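# Sort bottles onto ledges matching their cap colours

## Task

Put every bottle upright on the wall ledge whose label strip is the same colour as that bottle's cap, so that its entire base rests on that ledge.

## Robot and tools

Robot: two seven-joint arms, left_arm and right_arm, each ending in a two-finger gripper. Equal joint values on both arms give mirror-image postures. The arm names do not correspond to sides of the camera images.

Frame: all positions and orientations are in one scene frame. Its origin is on the plane z = 0, 0.70 m below the midpoint between the two arm bases. +x points forward (the way both arms face), +z points up, and left_arm sits on the +y side. Positions are in metres. Quaternions are written w first (qw, qx, qy, qz). The reported hand pose can be a few centimetres off, more so at long reach. In the gripper's own axes, +z runs out along the fingers and the fingers close along y. end_effector_position is the point between the pads when they are shut, just under 1 cm behind the tips. While closing, the tips move about 17 mm further out along +z, mostly while the pads are still more than 70 mm apart.

Row layout, shared by both motion tools: one row holds 16 numbers covering both arms, always, even if only one arm moves. The order is x, y, z, qw, qx, qy, qz, opening for left_arm, then the same eight for right_arm. x, y, z and the quaternion give an absolute gripper pose in the scene frame, not an offset. Opening runs from -1 (closed) to +1 (fully open, 0.145 m). Going from fully open to closed takes at least about 0.5 s. A 0 is a real command for half-open. To leave a gripper unchanged, resend its current command (shown under "Tool commands", or else the last value you sent).

execute_actions(actions, cameras): actions is a list of actions. Each action is a table of up to 15 rows, one row per 1/30 s step. A table with fewer rows repeats its last row until 15 steps are done, so each action lasts 0.5 s. An action is rejected for both arms if any target lies more than 0.6 m from that gripper's current position along any of the gripper's own axes. If the first action fails that check against the latest reported state, or any action is malformed, the whole call is rejected. An empty list just returns state and images. cameras chooses views: "cam_high", "cam_low", ["all"], or omit it for all; [] gives none. An unknown name invalidates the call.

move(target, speed, blend, opening_speed, blocking, cameras): each gripper travels in a straight line from its current Hand target to the absolute pose given. target is either one 16-number row or a list of up to 15 rows. The 0.6 m check does not apply here. speed is in m/s, from 0.002 to 1.1, default 0.25; turning is capped at twice that value in rad/s. Give one number or one per target. blend (metres, default 0) rounds the corners at intermediate targets. opening_speed sets how fast openings ramp, in units per second on the -1..1 scale, minimum 0.2. Openings in the first row are sent at the start. Openings in later rows are sent once everything has come to rest at that row. The total move is capped at 10 s. Paths do not avoid obstacles or the other arm. Faster moves lag and overshoot more and strike harder. blocking=false returns after about 0.5 s, and a new move then takes over from the running one. The result adds a "move:" line: done, off_target, moving, held, fault, and so on, plus a limits note (paced = the sent pose was clipped, held = steps were withheld). An arm not named in that line is done, within 3 mm and 2 degrees.

wait(seconds 0-10): lets time pass while the last commands are held. A running move carries on during it. stop(): brakes the running move. zoom_image(camera "cam_high" or "cam_low", region [x0,y0,x1,y1] in pixels, at most 504x504) enlarges part of the latest image. Both cameras are 896x504. finished_scene(scene): ends the current scene permanently. Scene 1 is practice.

Controller behaviour: at each step the commanded orientation is clipped to within 32 degrees of the measured orientation. One action may therefore fall short, especially in rotation, so send the remainder next time. To hold an orientation, repeat the same quaternion rather than copying the reported one, which may have drifted. An arm meant to stay still should get the same full pose (from the last result before it stopped) and its opening in every call. Large wrist rotations can swing the elbow.

Reading results: grip_measured is the measured opening on the -1..1 scale. To keep hold of something, command an opening well below grip_measured; the lower you go, the harder it squeezes, up to about 10 N per pad. Joint torques are raw and offset. Joints 3 and 4 wrap at ±28 N m. MOTOR HOT appears at 85 °C, and at 100 °C the arm stops for 30-60 s (OVER-TEMPERATURE FAULT). Holding loads, keeping the arm stretched out, or pushing against something unreachable all heat the motors. Time keeps running while you think.

Avoid: the two arms touching or pressing on each other, including one gripper closing on the other's fingers. Also avoid knocking objects out of the work area, dropping bottles or releasing them while they move, fast impacts, and hard pushes against fixed objects. Set bottles down gently, upright, fully on the ledge, then open the gripper and withdraw.

Each tool is called after "Request:" as name(argument=value, ...) on one line, values as JSON.

## Session

Request:
execute_actions(actions=[])

Request:
zoom_image(camera="cam_high", region=[420, 190, 700, 430])

Request:
zoom_image(camera="cam_low", region=[320, 120, 620, 400])

Scene clock: 0.00 s.
left_arm: end_effector_position=(+0.2239, +0.1828, +0.6144) grip_measured=+1.00 end_effector_quat_wxyz=(-0.319, +0.395, -0.515, +0.691) | right_arm: end_effector_position=(+0.4009, -0.1655, +0.3728) grip_measured=+1.00 end_effector_quat_wxyz=(+0.260, +0.265, +0.837, +0.401)
Joint positions: left_arm=[-1.106 0.942 0.535 2.339 -0.48 -0.199 -0.367 0.145] | right_arm=[0.583 0.619 -0.841 0.925 -1.182 -0.496 -0.047 0.145]
Joint velocities: within noise
Joint torques (N m): no reading
Motor temperatures (°C): left_arm=[21 21 22 20 21 23 21] | right_arm=[20 22 22 19 20 19 21]
Hand target: left_arm +0.2239, +0.1828, +0.6144; -0.319, +0.395, -0.515, +0.691 | right_arm +0.4009, -0.1655, +0.3728; +0.260, +0.265, +0.837, +0.401
Tool commands: left_gripper/opening=+1.0 right_gripper/opening=+1.0

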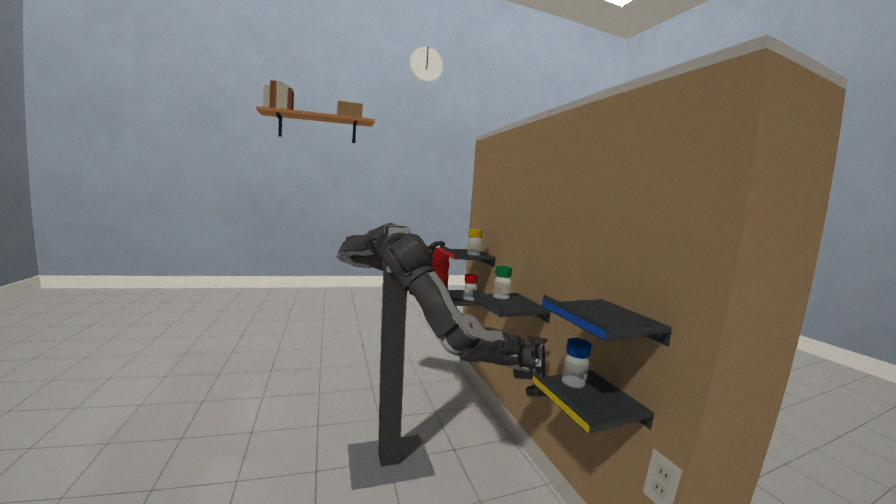

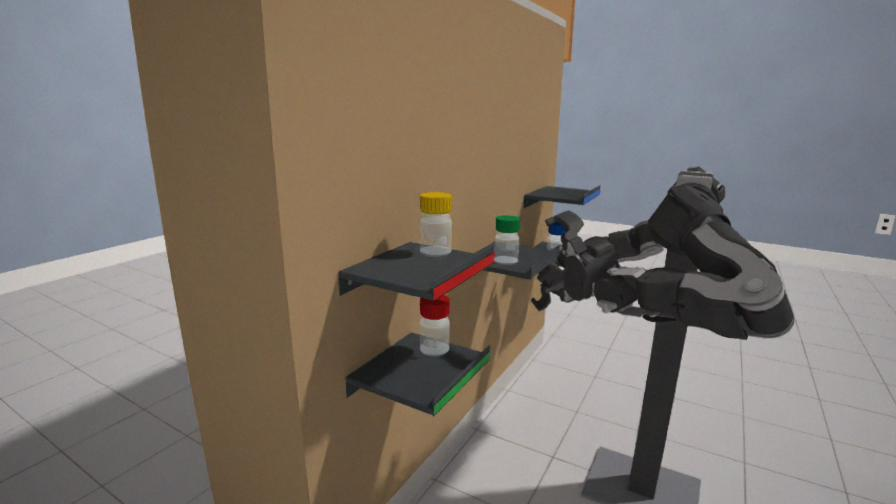

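Scaled by 1.800 from the camera's 896x504 image, which has a finer 1280x720 frame.

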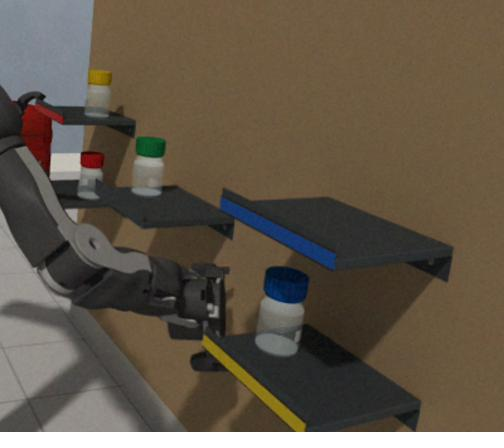

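Scaled by 1.680 from the camera's 896x504 image, which has a finer 1280x720 frame.

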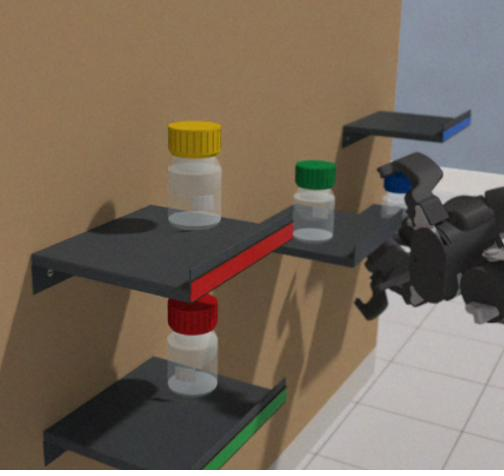

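Request:
move(target=[[0.22,0.22,0.64,-0.092,0.701,0.092,0.701,1,0.29,-0.2,0.39,0.092,0.701,-0.092,0.701,1],[0.25,0.31,0.69,-0.122,0.696,0.122,0.696,1,0.25,-0.33,0.485,0.122,0.696,-0.122,0.696,1]], speed=0.35, blend=0.02)

Request:
zoom_image(camera="cam_high", region=[420, 190, 700, 430])

Request:
zoom_image(camera="cam_low", region=[320, 120, 620, 400])

Scene clock: 47.83 s.
left_arm: end_effector_position=(+0.2507, +0.3106, +0.6892) grip_measured=+1.00 end_effector_quat_wxyz=(-0.078, +0.698, +0.079, +0.708) | right_arm: end_effector_position=(+0.2494, -0.3323, +0.4860) grip_measured=+1.00 end_effector_quat_wxyz=(+0.126, +0.694, -0.124, +0.698)
Joint positions: left_arm=[-0.742 0.863 1.02 2.43 1.319 0.446 -0.461 0.145] | right_arm=[-0.568 0.348 0.351 1.85 0.477 -0.179 -0.135 0.145]
Joint velocities: within noise
Joint torques (N m): left_arm=[1.12 4.44 2.36 1.94 -0.01 -0.48 -0.05] | right_arm=[0.17 3.73 1.06 4.26 0.11 -0.31 0.18]
Motor temperatures (°C): left_arm=[21 21 23 22 21 23 21] | right_arm=[22 23 22 20 20 19 21]
Hand target: left_arm +0.2506, +0.3107, +0.6899; -0.080, +0.698, +0.079, +0.707 | right_arm +0.2500, -0.3300, +0.4851; +0.122, +0.696, -0.122, +0.697
Off the commanded pose: left_arm 0.001 m, 7 deg | right_arm 0.003 m, 1 deg.
joint sent to its limit (left arm) — joint 4 (elbow), upper limit, where the elbow is as bent as it goes. The joint targets are off in orientation, not in position.
move: off_target (left_arm)

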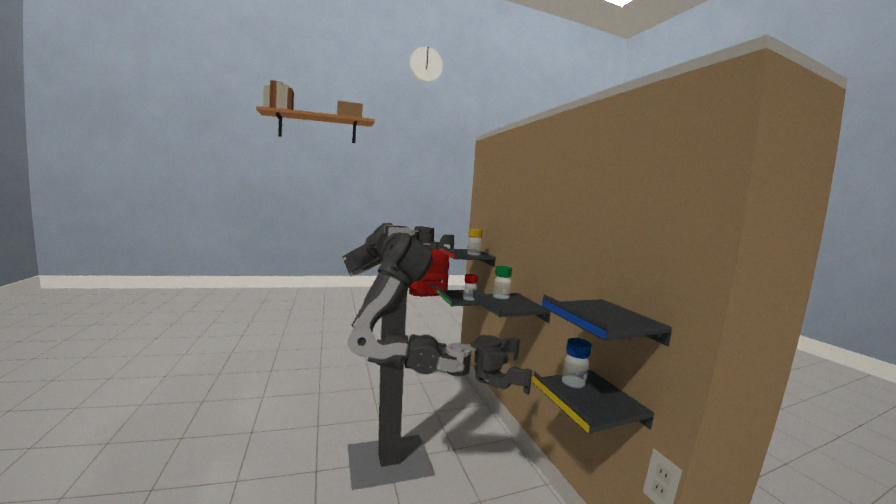

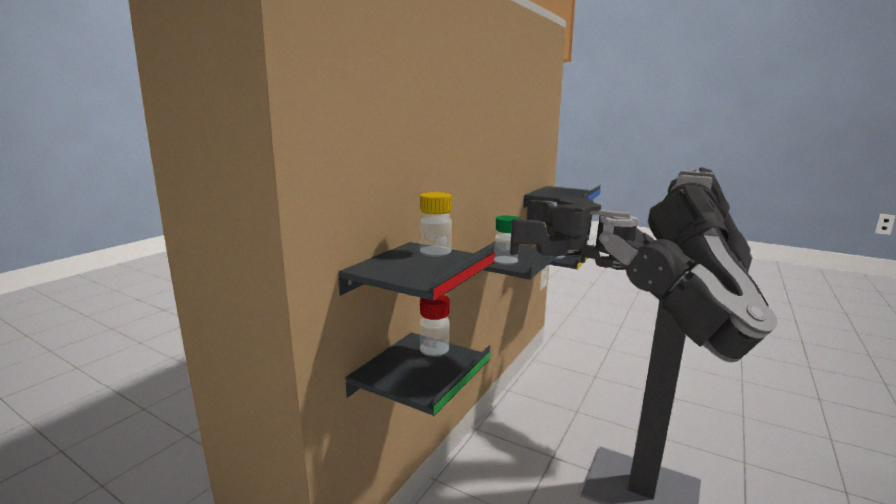

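Scaled by 1.800 from the camera's 896x504 image, which has a finer 1280x720 frame.

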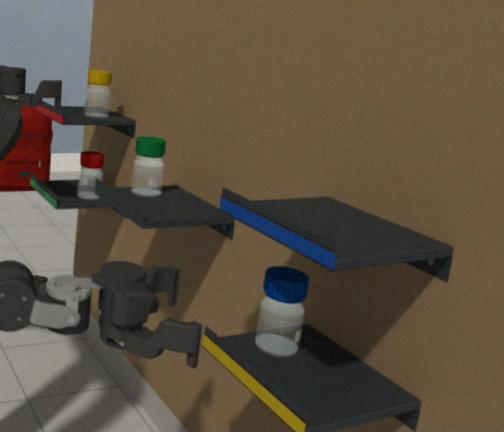

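Scaled by 1.680 from the camera's 896x504 image, which has a finer 1280x720 frame.

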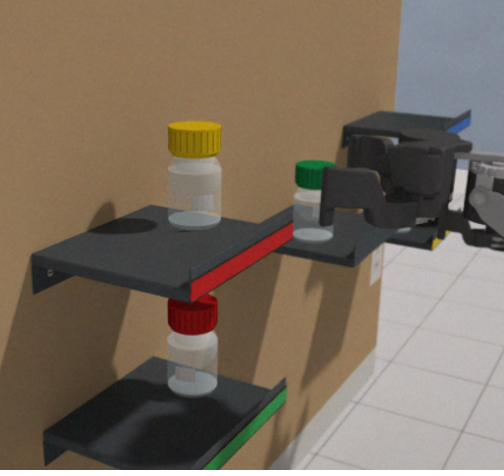

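Request:
move(target=[[0.30,0.303,0.688,-0.092,0.701,0.092,0.701,1,0.30,-0.305,0.498,0.122,0.696,-0.122,0.696,1],[0.403,0.33,0.688,-0.092,0.701,0.092,0.701,1,0.398,-0.338,0.498,0.122,0.696,-0.122,0.696,1]], speed=0.2, blend=0.02)

Request:
zoom_image(camera="cam_high", region=[420, 190, 700, 430])

Request:
zoom_image(camera="cam_low", region=[320, 120, 620, 400])

Scene clock: 85.63 s.
left_arm: end_effector_position=(+0.4031, +0.3295, +0.6906) grip_measured=+1.00 end_effector_quat_wxyz=(-0.092, +0.697, +0.090, +0.705) | right_arm: end_effector_position=(+0.3977, -0.3397, +0.4995) grip_measured=+1.00 end_effector_quat_wxyz=(+0.124, +0.695, -0.126, +0.697)
Joint positions: left_arm=[-1.407 1.782 1.344 1.75 1.584 -0.08 -0.645 0.145] | right_arm=[0.161 0.422 0.106 1.354 0.397 0.002 -0.171 0.145]
Joint velocities: within noise
Joint torques (N m): left_arm=[5.76 1.28 3.17 0.03 -0.11 -0.44 0.06] | right_arm=[4.44 4.07 0.81 3.7 -0.01 -0.55 0.2]
Motor temperatures (°C): left_arm=[21 22 24 21 21 24 21] | right_arm=[21 23 22 21 20 19 21]
Hand target: left_arm +0.4030, +0.3299, +0.6879; -0.093, +0.700, +0.090, +0.702 | right_arm +0.3980, -0.3380, +0.4981; +0.122, +0.696, -0.122, +0.697
Off the commanded pose: left_arm 0.003 m, 1 deg | right_arm 0.002 m, 0 deg.
joint sent to its limit (left arm) — joint 1 (shoulder pitch), lower limit; joint 5 (forearm roll), upper limit. The joint targets still meet the commanded pose.
move: done

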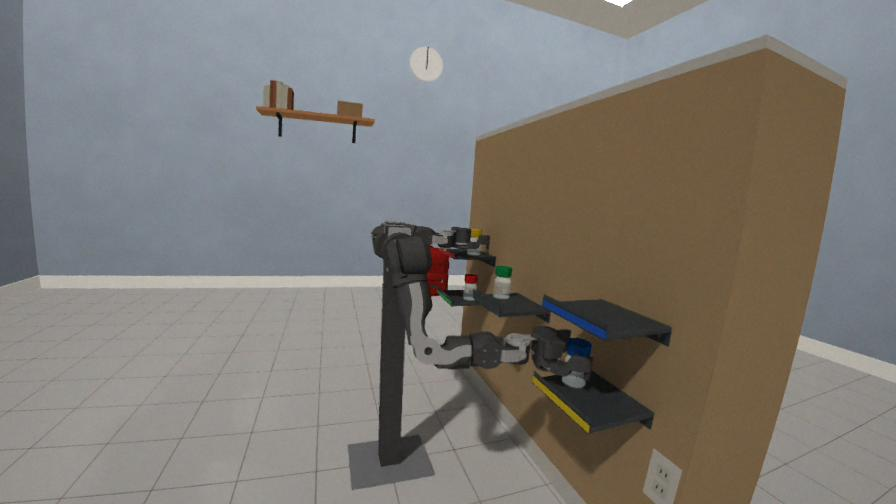

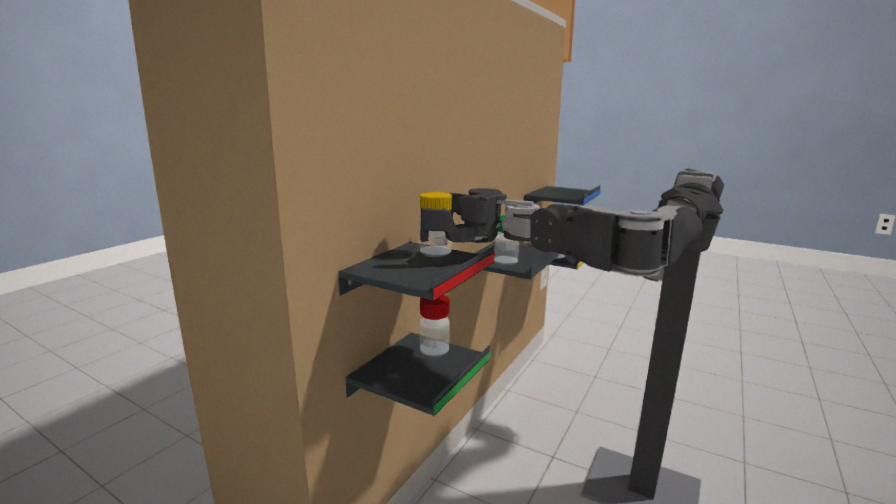

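Scaled by 1.800 from the camera's 896x504 image, which has a finer 1280x720 frame.

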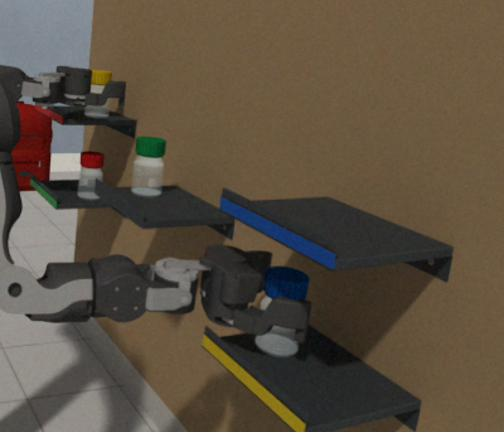

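Scaled by 1.680 from the camera's 896x504 image, which has a finer 1280x720 frame.

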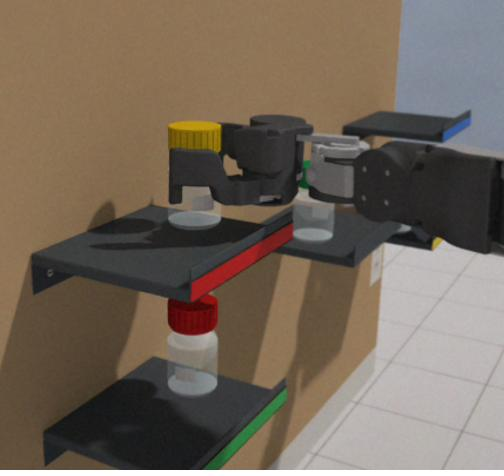

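Request:
move(target=[[0.403,0.33,0.688,-0.092,0.701,0.092,0.701,-0.6,0.398,-0.338,0.498,0.122,0.696,-0.122,0.696,-0.6],[0.403,0.33,0.728,-0.092,0.701,0.092,0.701,-0.6,0.398,-0.338,0.53,0.122,0.696,-0.122,0.696,-0.6]], speed=0.1, opening_speed=0.9)

Request:
zoom_image(camera="cam_high", region=[420, 190, 700, 430])

Request:
zoom_image(camera="cam_low", region=[320, 120, 620, 400])

Scene clock: 99.53 s.
left_arm: end_effector_position=(+0.4024, +0.3311, +0.7284) grip_measured=-0.34 end_effector_quat_wxyz=(-0.104, +0.694, +0.082, +0.708) | right_arm: end_effector_position=(+0.3985, -0.3360, +0.5275) grip_measured=-0.56 end_effector_quat_wxyz=(+0.120, +0.700, -0.119, +0.694)
Joint positions: left_arm=[-1.407 1.781 1.513 1.742 1.584 0.093 -0.643 0.05] | right_arm=[0.166 0.445 0.125 1.473 0.415 0.138 -0.183 0.033]
Joint velocities: within noise
Joint torques (N m): left_arm=[5.79 1.62 3.85 -0.14 -0.12 -0.65 0.2] | right_arm=[4.79 4.31 2.78 4.63 0.01 -0.53 -0.13]
Motor temperatures (°C): left_arm=[22 21 24 21 21 24 21] | right_arm=[21 23 22 21 20 20 21]
Hand target: left_arm +0.4030, +0.3300, +0.7280; -0.101, +0.694, +0.081, +0.708 | right_arm +0.3980, -0.3380, +0.5301; +0.122, +0.696, -0.122, +0.697
Off the commanded pose: left_arm 0.001 m, 2 deg | right_arm 0.003 m, 1 deg.
joint sent to its limit (left arm) — joint 1 (shoulder pitch), lower limit; joint 5 (forearm roll), upper limit. The joint targets still meet the commanded pose.
move: done

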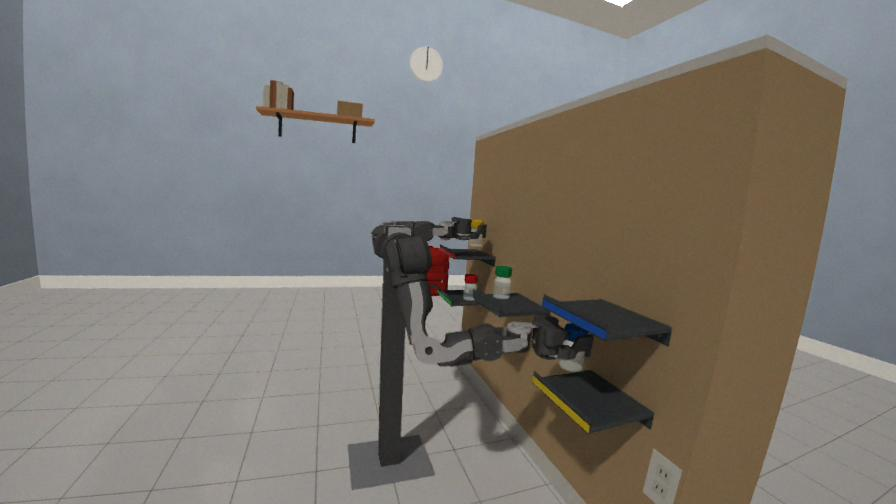

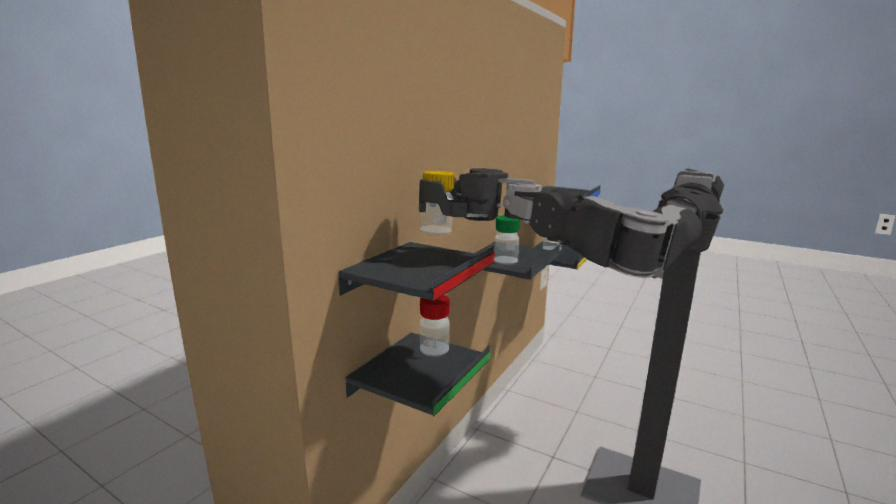

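Scaled by 1.800 from the camera's 896x504 image, which has a finer 1280x720 frame.

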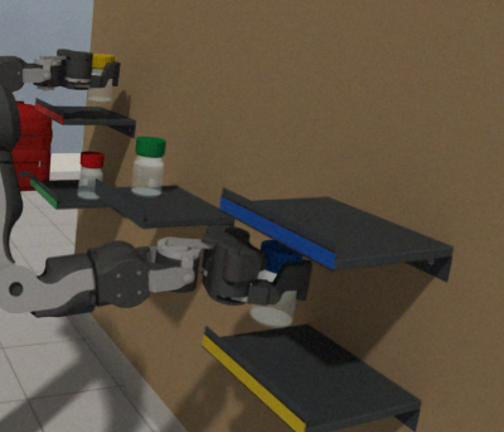

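Scaled by 1.680 from the camera's 896x504 image, which has a finer 1280x720 frame.

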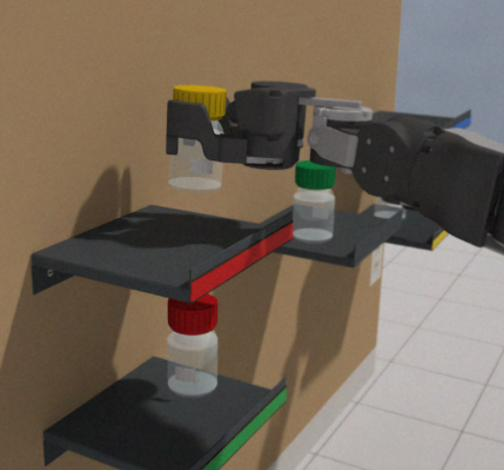

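Request:
zoom_image(camera="cam_high", region=[510, 290, 630, 400])

Scaled by 4.200 from the camera's 896x504 image, which has a finer 1280x720 frame.

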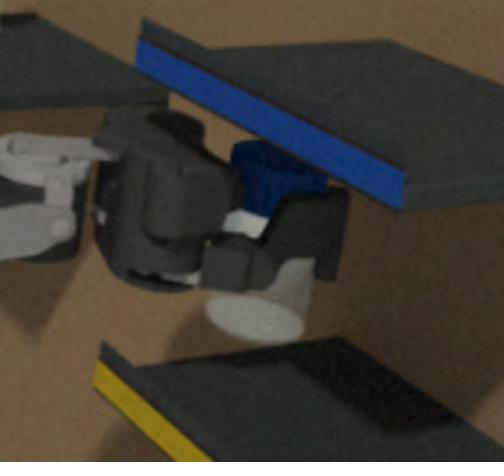

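Request:
move(target=[[0.28,0.29,0.728,-0.092,0.701,0.092,0.701,-0.7,0.398,-0.338,0.498,0.122,0.696,-0.122,0.696,-0.65],[0.26,0.17,0.70,0,0.7071,0,0.7071,-0.7,0.398,-0.338,0.498,0.122,0.696,-0.122,0.696,0.2]], speed=[0.12,0.2], opening_speed=0.6)

Request:
zoom_image(camera="cam_high", region=[510, 310, 630, 420])

Request:
zoom_image(camera="cam_low", region=[420, 120, 640, 300])

Scene clock: 127.67 s.
left_arm: end_effector_position=(+0.2611, +0.1710, +0.6994) grip_measured=-0.34 end_effector_quat_wxyz=(+0.169, +0.719, -0.174, +0.652) | right_arm: end_effector_position=(+0.3974, -0.3401, +0.4996) grip_measured=+0.20 end_effector_quat_wxyz=(+0.125, +0.695, -0.124, +0.697)
Joint positions: left_arm=[-0.591 1.18 0.899 2.431 1.585 0.508 -0.11 0.05] | right_arm=[0.159 0.425 0.105 1.355 0.399 0.001 -0.172 0.09]
Joint velocities: within noise
Joint torques (N m): left_arm=[3.02 3.31 1.48 0.53 0.13 -0.79 0.24] | right_arm=[4.68 3.6 0.77 3.48 -0.02 -0.54 0.15]
Motor temperatures (°C): left_arm=[22 21 25 21 21 24 21] | right_arm=[22 23 22 21 20 20 21]
Hand target: left_arm +0.2605, +0.1704, +0.7001; +0.173, +0.716, -0.173, +0.653 | right_arm +0.3980, -0.3381, +0.4980; +0.122, +0.696, -0.122, +0.697
Off the commanded pose: left_arm 0.002 m, 29 deg | right_arm 0.003 m, 0 deg.
joint sent to its limit (left arm) — joint 4 (elbow), upper limit, where the elbow is as bent as it goes; joint 5 (forearm roll), upper limit. The joint targets are off in orientation, not in position.
move: off_target (left_arm)

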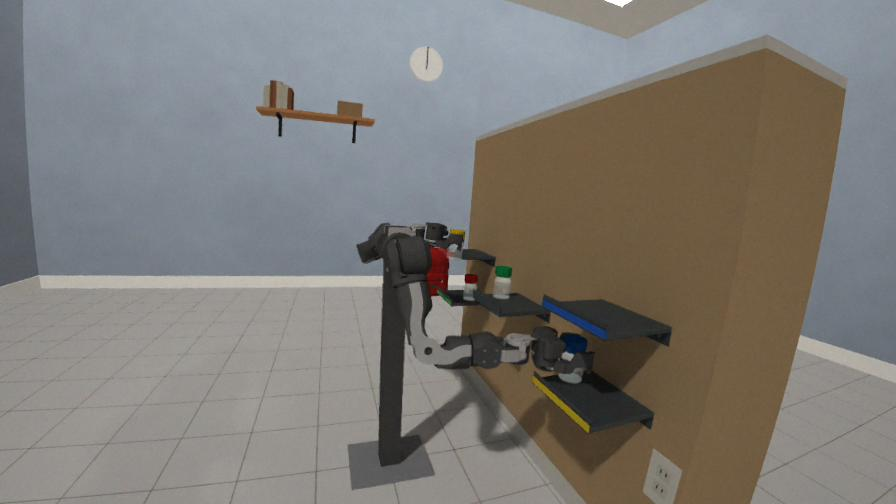

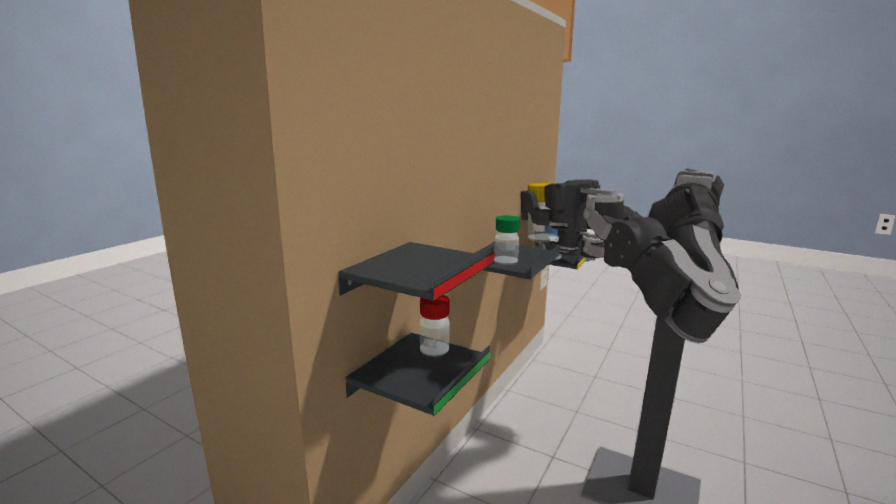

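Scaled by 4.200 from the camera's 896x504 image, which has a finer 1280x720 frame.

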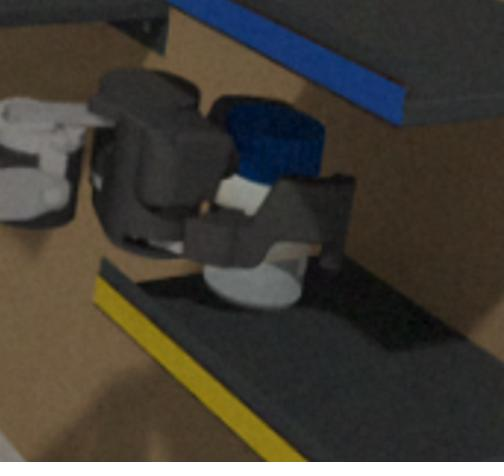

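Scaled by 2.291 from the camera's 896x504 image, which has a finer 1280x720 frame.

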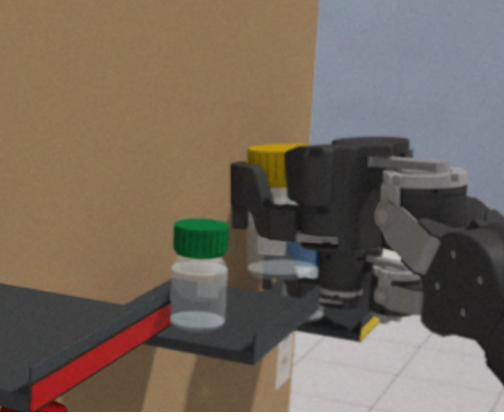

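Request:
move(target=[[0.275,0.10,0.69,0.153,0.690,-0.153,0.690,-0.7,0.377,-0.331,0.495,0.122,0.696,-0.122,0.696,0.2],[0.30,-0.008,0.67,0.153,0.690,-0.153,0.690,-0.7,0.377,-0.331,0.495,0.122,0.696,-0.122,0.696,-0.7]], speed=0.18, opening_speed=0.7)

Request:
zoom_image(camera="cam_high", region=[440, 220, 640, 420])

Request:
zoom_image(camera="cam_low", region=[420, 120, 640, 300])

Scene clock: 169.20 s.
left_arm: end_effector_position=(+0.2799, +0.0274, +0.6728) grip_measured=-0.35 end_effector_quat_wxyz=(+0.308, +0.658, -0.328, +0.604) | right_arm: end_effector_position=(+0.3773, -0.3302, +0.4936) grip_measured=-0.24 end_effector_quat_wxyz=(+0.121, +0.698, -0.120, +0.695)
Joint positions: left_arm=[-1.407 2.011 1.325 2.273 1.584 -0.042 -0.198 0.05] | right_arm=[0.05 0.412 0.123 1.459 0.399 0 -0.185 0.058]
Joint velocities: within noise
Joint torques (N m): left_arm=[5.18 0.75 3.56 0.27 0.1 -0.79 0.22] | right_arm=[3.94 3.68 2.26 4.68 0.03 -0.47 -0.09]
Motor temperatures (°C): left_arm=[21 22 24 21 21 25 21] | right_arm=[22 23 22 21 20 20 21]
Hand target: left_arm +0.2794, +0.0268, +0.6741; +0.311, +0.655, -0.328, +0.605 | right_arm +0.3770, -0.3309, +0.4950; +0.122, +0.696, -0.122, +0.697
Off the commanded pose: left_arm 0.041 m, 29 deg | right_arm 0.002 m, 0 deg.
joint sent to its limit (left arm) — joint 1 (shoulder pitch), lower limit; joint 2 (shoulder roll), upper limit; joint 5 (forearm roll), upper limit. The joint targets are off in position and orientation.
move: off_target (left_arm)

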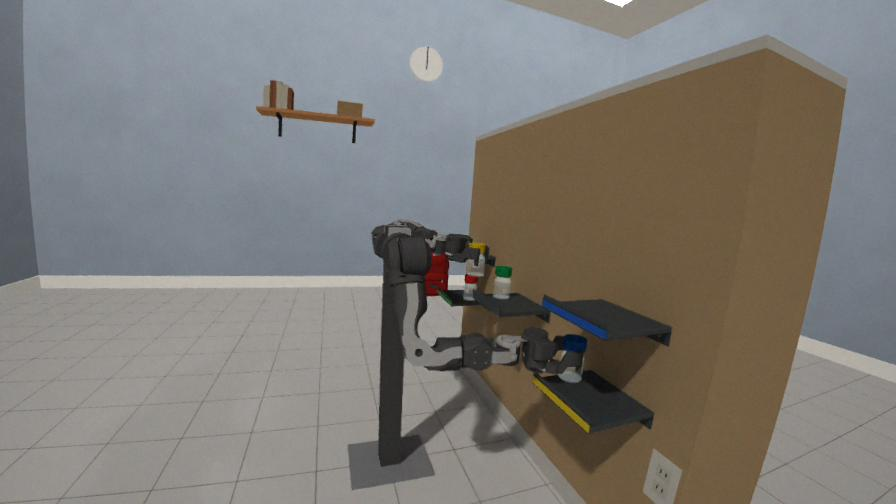

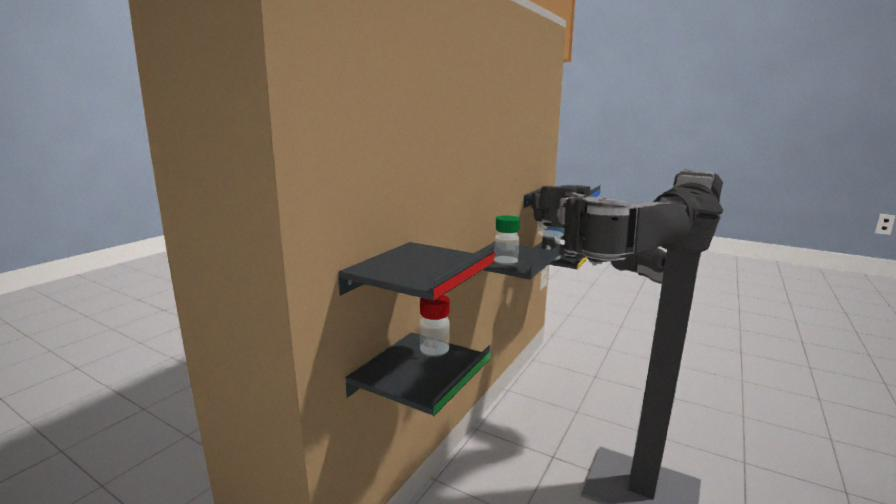

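Scaled by 2.520 from the camera's 896x504 image, which has a finer 1280x720 frame.

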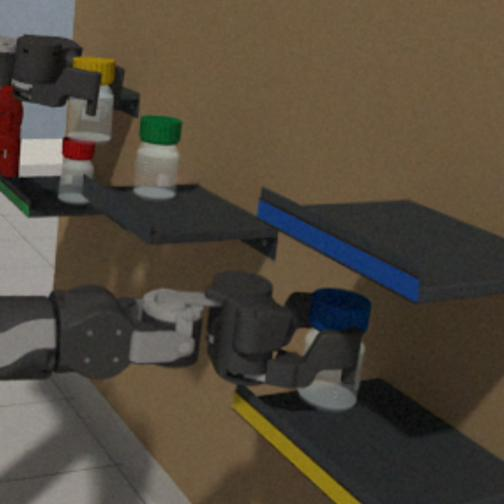

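Scaled by 2.291 from the camera's 896x504 image, which has a finer 1280x720 frame.

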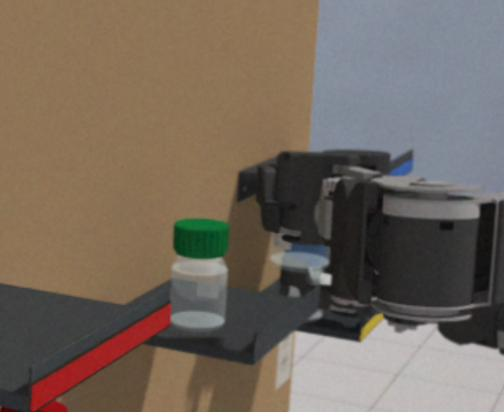

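Request:
move(target=[[0.255,0.12,0.67,0,0.7071,0,0.7071,-0.7,0.377,-0.331,0.522,0.122,0.696,-0.122,0.696,-0.7],[0.25,0.2,0.55,0,0.866,0,0.5,-0.7,0.25,-0.288,0.525,0.122,0.696,-0.122,0.696,-0.7],[0.28,0.2,0.33,0,0.966,0,0.259,-0.7,0.25,-0.30,0.73,0.122,0.696,-0.122,0.696,-0.7]], speed=0.22, blend=0.015)

Request:
zoom_image(camera="cam_high", region=[420, 190, 700, 430])

Scene clock: 208.93 s.
left_arm: end_effector_position=(+0.2498, +0.2246, +0.3941) grip_measured=-0.35 end_effector_quat_wxyz=(+0.081, +0.932, -0.218, +0.279) | right_arm: end_effector_position=(+0.2513, -0.2995, +0.7290) grip_measured=-0.24 end_effector_quat_wxyz=(+0.075, +0.706, -0.064, +0.701)
Joint positions: left_arm=[-1.407 2.011 0.391 1.83 1.584 -0.054 -0.158 0.049] | right_arm=[-0.399 0.956 1.037 2.441 1.559 0.785 -0.625 0.058]
Joint velocities: within noise
Joint torques (N m): left_arm=[4.89 1.07 1.35 0.8 0.12 -0.41 0.29] | right_arm=[1.7 4.71 2.92 0.55 -0.13 -0.32 -0.17]
Motor temperatures (°C): left_arm=[22 21 25 21 21 25 21] | right_arm=[22 23 22 22 20 20 21]
Hand target: left_arm +0.2483, +0.2246, +0.3930; +0.083, +0.932, -0.218, +0.276 | right_arm +0.2506, -0.3006, +0.7300; +0.077, +0.705, -0.066, +0.702
Off the commanded pose: left_arm 0.075 m, 27 deg | right_arm 0.002 m, 9 deg.
joint read past its limit (left arm) — joint 2 (shoulder roll), upper limit.
joint sent to its limit (left arm) — joint 1 (shoulder pitch), lower limit; joint 2 (shoulder roll), upper limit; joint 5 (forearm roll), upper limit. The joint targets are off in position and orientation.
joint sent to its limit (right arm) — joint 4 (elbow), upper limit, where the elbow is as bent as it goes; joint 5 (forearm roll), upper limit; joint 6 (wrist pitch), upper limit. The joint targets are off in orientation, not in position.
move: off_target (left_arm, right_arm); limits=paced

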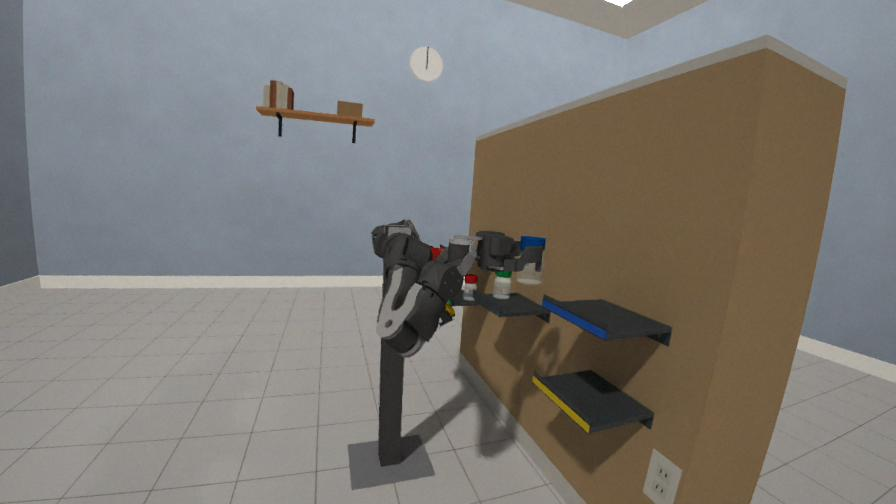

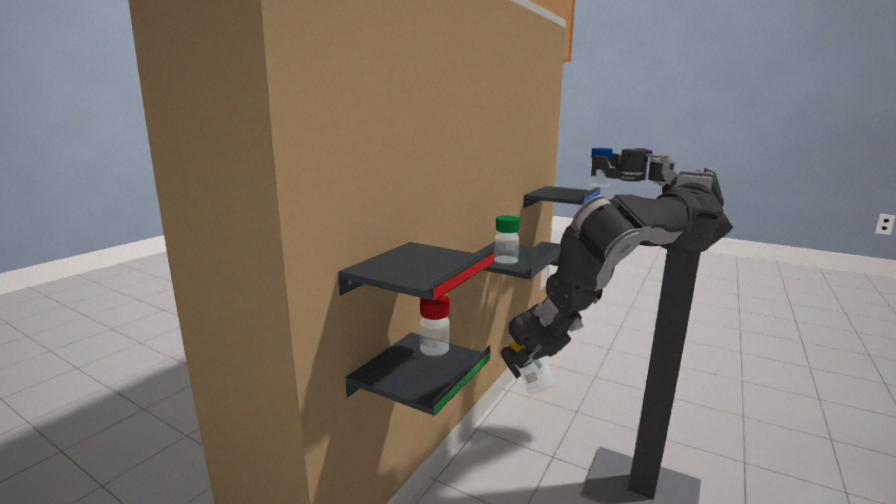

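Scaled by 1.800 from the camera's 896x504 image, which has a finer 1280x720 frame.

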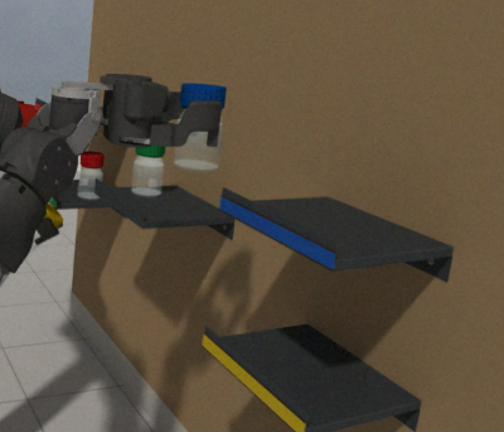

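Request:
move(target=[[0.2,0.22,0.28,0,0.9915,0,0.1305,-0.7,0.30,-0.325,0.737,0.092,0.701,-0.092,0.701,-0.7],[0.14,0.19,0.16,0,0.9991,0,0.0436,-0.7,0.385,-0.355,0.737,0.092,0.701,-0.092,0.701,-0.7]], speed=0.18)

Request:
zoom_image(camera="cam_high", region=[420, 190, 700, 430])

Scene clock: 259.40 s.
left_arm: end_effector_position=(+0.1146, +0.2493, +0.3510) grip_measured=-0.35 end_effector_quat_wxyz=(+0.114, +0.976, -0.152, +0.102) | right_arm: end_effector_position=(+0.3853, -0.3541, +0.7356) grip_measured=-0.24 end_effector_quat_wxyz=(+0.107, +0.693, -0.068, +0.710)
Joint positions: left_arm=[-1.407 1.865 0.072 1.913 1.584 -0.013 -0.099 0.049] | right_arm=[-1.311 1.67 1.451 1.746 1.559 0.132 -0.517 0.058]
Joint velocities: within noise
Joint torques (N m): left_arm=[2.57 0.75 0.87 2.43 0.13 -0.13 0.13] | right_arm=[3.81 1.67 5.53 0.2 -0.15 -0.49 -0.19]
Motor temperatures (°C): left_arm=[22 21 24 20 21 24 21] | right_arm=[21 24 23 20 20 20 21]
Hand target: left_arm +0.1137, +0.2488, +0.3509; +0.114, +0.977, -0.150, +0.101 | right_arm +0.3849, -0.3550, +0.7369; +0.108, +0.691, -0.071, +0.711
Off the commanded pose: left_arm 0.202 m, 23 deg | right_arm 0.002 m, 4 deg.
joint sent to its limit (left arm) — joint 1 (shoulder pitch), lower limit; joint 5 (forearm roll), upper limit. The joint targets are off in position and orientation.
joint sent to its limit (right arm) — joint 1 (shoulder pitch), lower limit; joint 5 (forearm roll), upper limit. The joint targets are off in orientation, not in position.
move: off_target (left_arm, right_arm)

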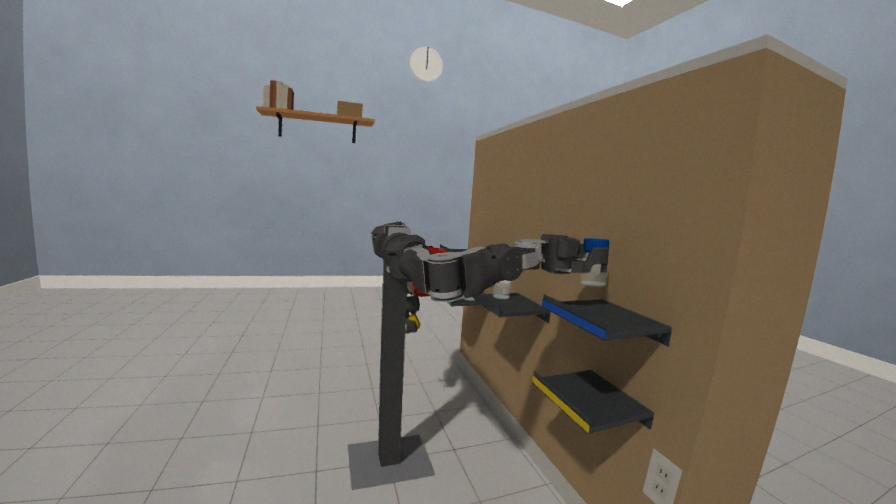

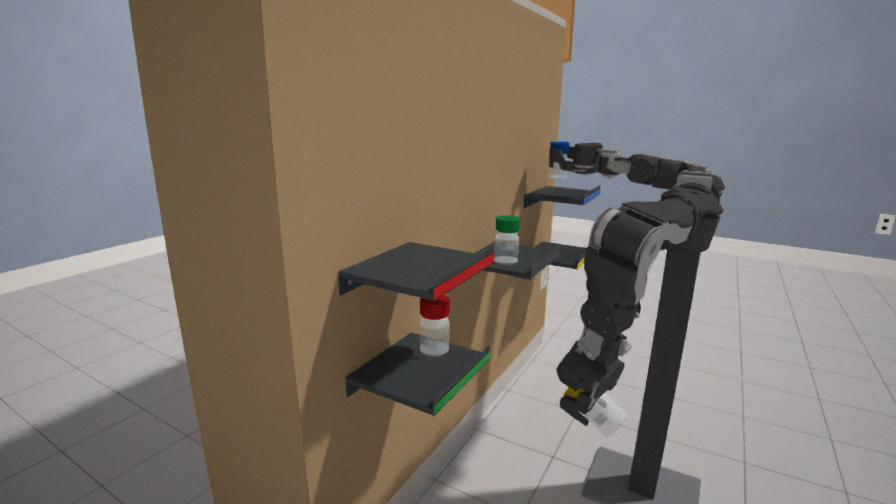

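Scaled by 1.800 from the camera's 896x504 image, which has a finer 1280x720 frame.

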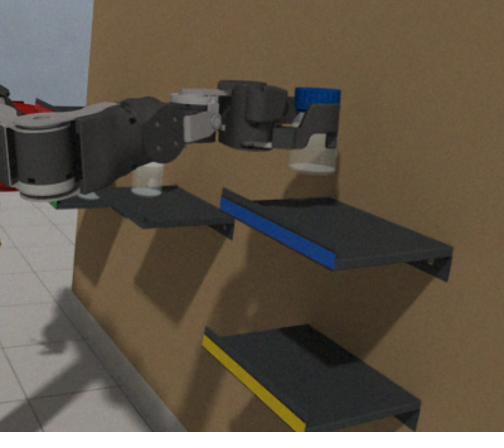

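Request:
move(target=[[0.083,0.249,0.351,0.062,0.603,-0.780,0.154,-0.7,0.385,-0.355,0.73,0.092,0.701,-0.092,0.701,-0.7],[0.225,0.24,0.419,-0.123,0.703,-0.551,0.431,-0.7,0.385,-0.355,0.717,0.092,0.701,-0.092,0.701,-0.7],[0.33,0.15,0.375,0.04,0.585,-0.68,0.44,-0.7,0.385,-0.355,0.71,0.092,0.701,-0.092,0.701,-0.7]], speed=0.4)

Request:
zoom_image(camera="cam_high", region=[500, 220, 700, 360])

Scene clock: 333.40 s.
left_arm: end_effector_position=(+0.3312, +0.1507, +0.3758) grip_measured=-0.36 end_effector_quat_wxyz=(-0.037, -0.586, +0.680, -0.440) | right_arm: end_effector_position=(+0.3854, -0.3540, +0.7110) grip_measured=-0.24 end_effector_quat_wxyz=(+0.102, +0.696, -0.076, +0.707)
Joint positions: left_arm=[0.373 0.761 -0.706 1.259 -0.146 -0.3 0.613 0.049] | right_arm=[-1.311 1.663 1.344 1.759 1.559 0.027 -0.529 0.058]
Joint velocities: within noise
Joint torques (N m): left_arm=[6.29 3.68 2 3.03 0.47 -0.47 -0.13] | right_arm=[3.76 1.49 3.75 0.39 -0.16 -0.74 -0.18]
Motor temperatures (°C): left_arm=[22 21 23 21 21 24 21] | right_arm=[22 23 25 19 20 21 21]
Hand target: left_arm +0.3300, +0.1501, +0.3749; -0.040, -0.585, +0.680, -0.440 | right_arm +0.3850, -0.3550, +0.7098; +0.103, +0.695, -0.079, +0.708
Off the commanded pose: left_arm 0.002 m, 0 deg | right_arm 0.001 m, 2 deg.
joint sent to its limit (right arm) — joint 1 (shoulder pitch), lower limit; joint 5 (forearm roll), upper limit. The joint targets still meet the commanded pose.
move: done

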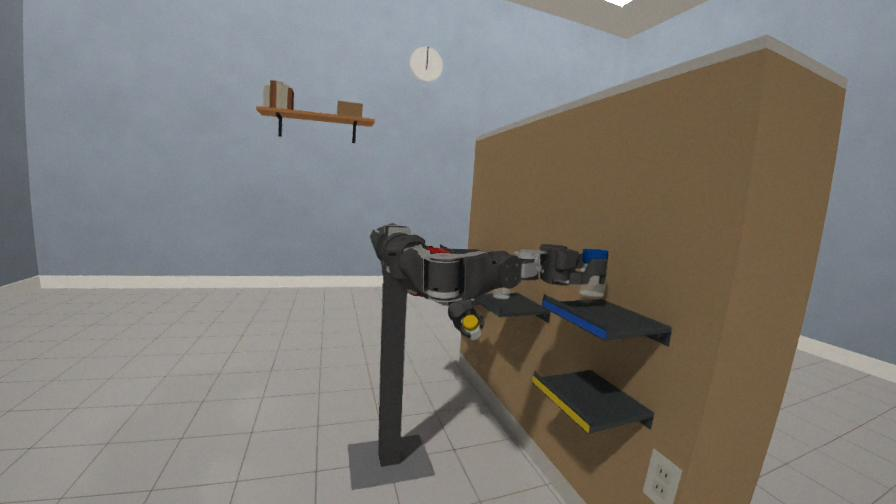

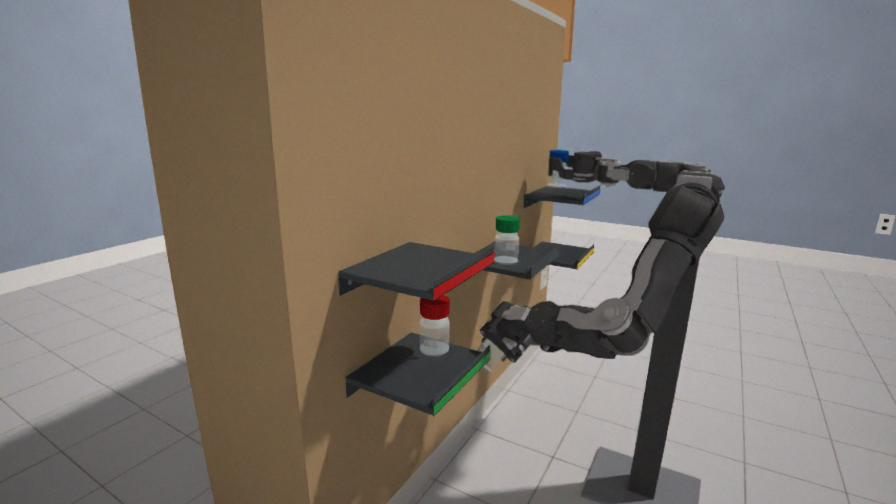

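Scaled by 2.520 from the camera's 896x504 image, which has a finer 1280x720 frame.

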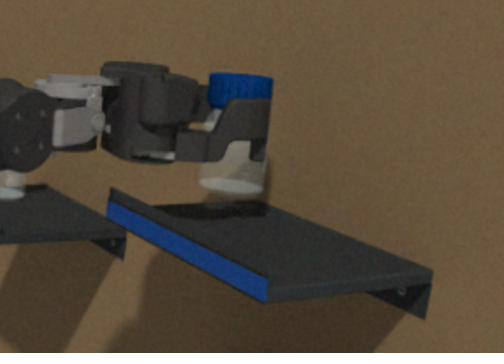

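Request:
move(target=[[0.265,0.19,0.46,0.092,0.701,-0.092,0.701,-0.7,0.385,-0.355,0.703,0.092,0.701,-0.092,0.701,-0.7],[0.285,0.02,0.67,0.153,0.690,-0.153,0.690,-0.7,0.385,-0.355,0.69,0.092,0.701,-0.092,0.701,-0.7]], speed=0.25, blend=0.03)

Request:
zoom_image(camera="cam_high", region=[440, 210, 690, 360])

Request:
zoom_image(camera="cam_low", region=[440, 120, 660, 300])

Scene clock: 348.37 s.
left_arm: end_effector_position=(+0.2858, +0.0197, +0.6685) grip_measured=-0.56 end_effector_quat_wxyz=(+0.155, +0.692, -0.153, +0.688) | right_arm: end_effector_position=(+0.3849, -0.3549, +0.6909) grip_measured=-0.24 end_effector_quat_wxyz=(+0.099, +0.698, -0.082, +0.704)
Joint positions: left_arm=[0.493 0.387 -0.711 2.417 0.921 0.782 -0.865 0.033] | right_arm=[-1.311 1.663 1.256 1.761 1.559 -0.057 -0.536 0.058]
Joint velocities: within noise
Joint torques (N m): left_arm=[6.08 0.28 0.7 3.84 -0.23 -0.43 -0.04] | right_arm=[3.73 2.23 3.75 0.29 -0.19 -0.72 -0.17]
Motor temperatures (°C): left_arm=[22 21 23 22 21 24 21] | right_arm=[22 23 24 19 20 21 21]
Hand target: left_arm +0.2850, +0.0201, +0.6700; +0.153, +0.690, -0.153, +0.690 | right_arm +0.3849, -0.3550, +0.6899; +0.098, +0.697, -0.085, +0.705
Off the commanded pose: left_arm 0.002 m, 0 deg | right_arm 0.001 m, 1 deg.
joint sent to its limit (left arm) — joint 6 (wrist pitch), upper limit. The joint targets still meet the commanded pose.
joint sent to its limit (right arm) — joint 1 (shoulder pitch), lower limit; joint 5 (forearm roll), upper limit. The joint targets still meet the commanded pose.
move: done

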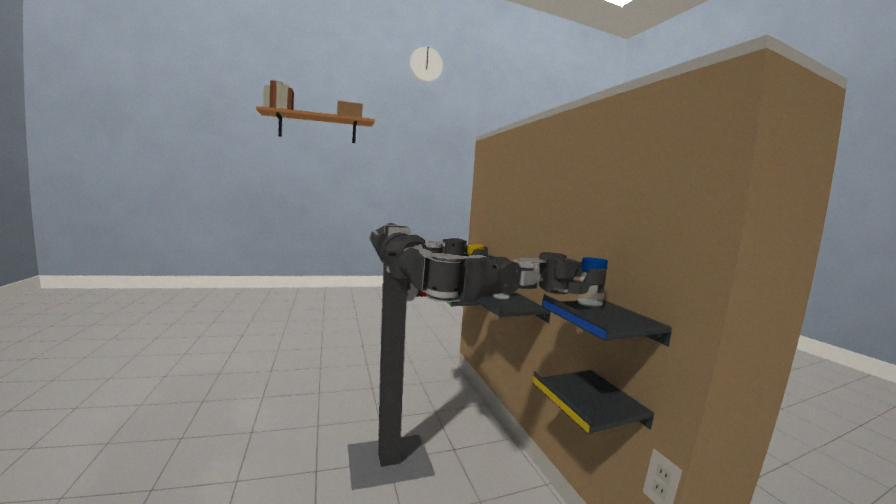

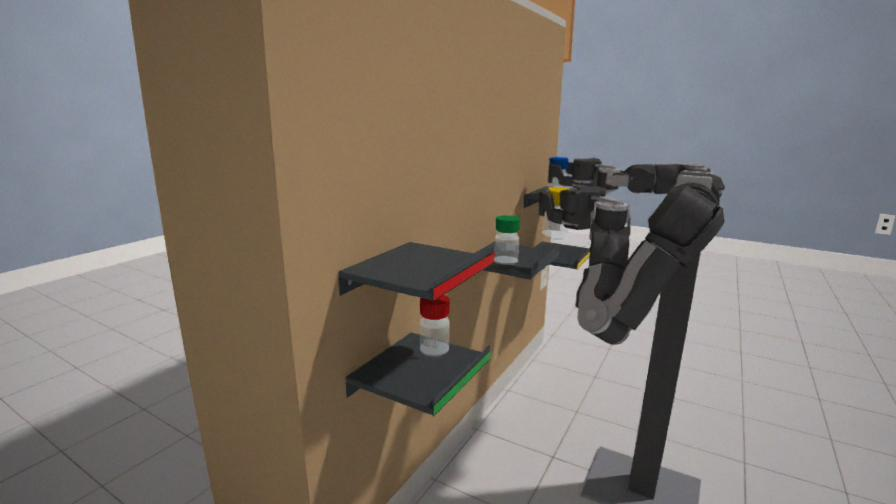

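Scaled by 2.016 from the camera's 896x504 image, which has a finer 1280x720 frame.

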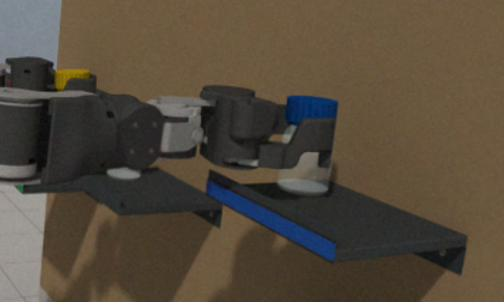

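Scaled by 2.291 from the camera's 896x504 image, which has a finer 1280x720 frame.

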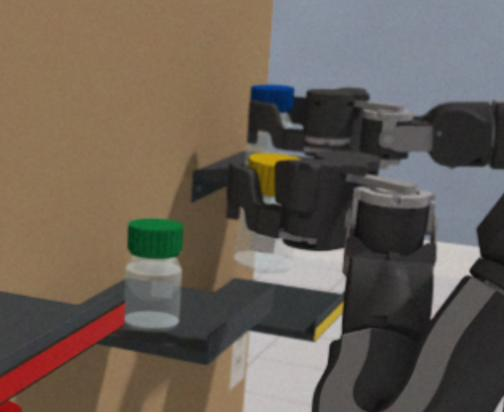

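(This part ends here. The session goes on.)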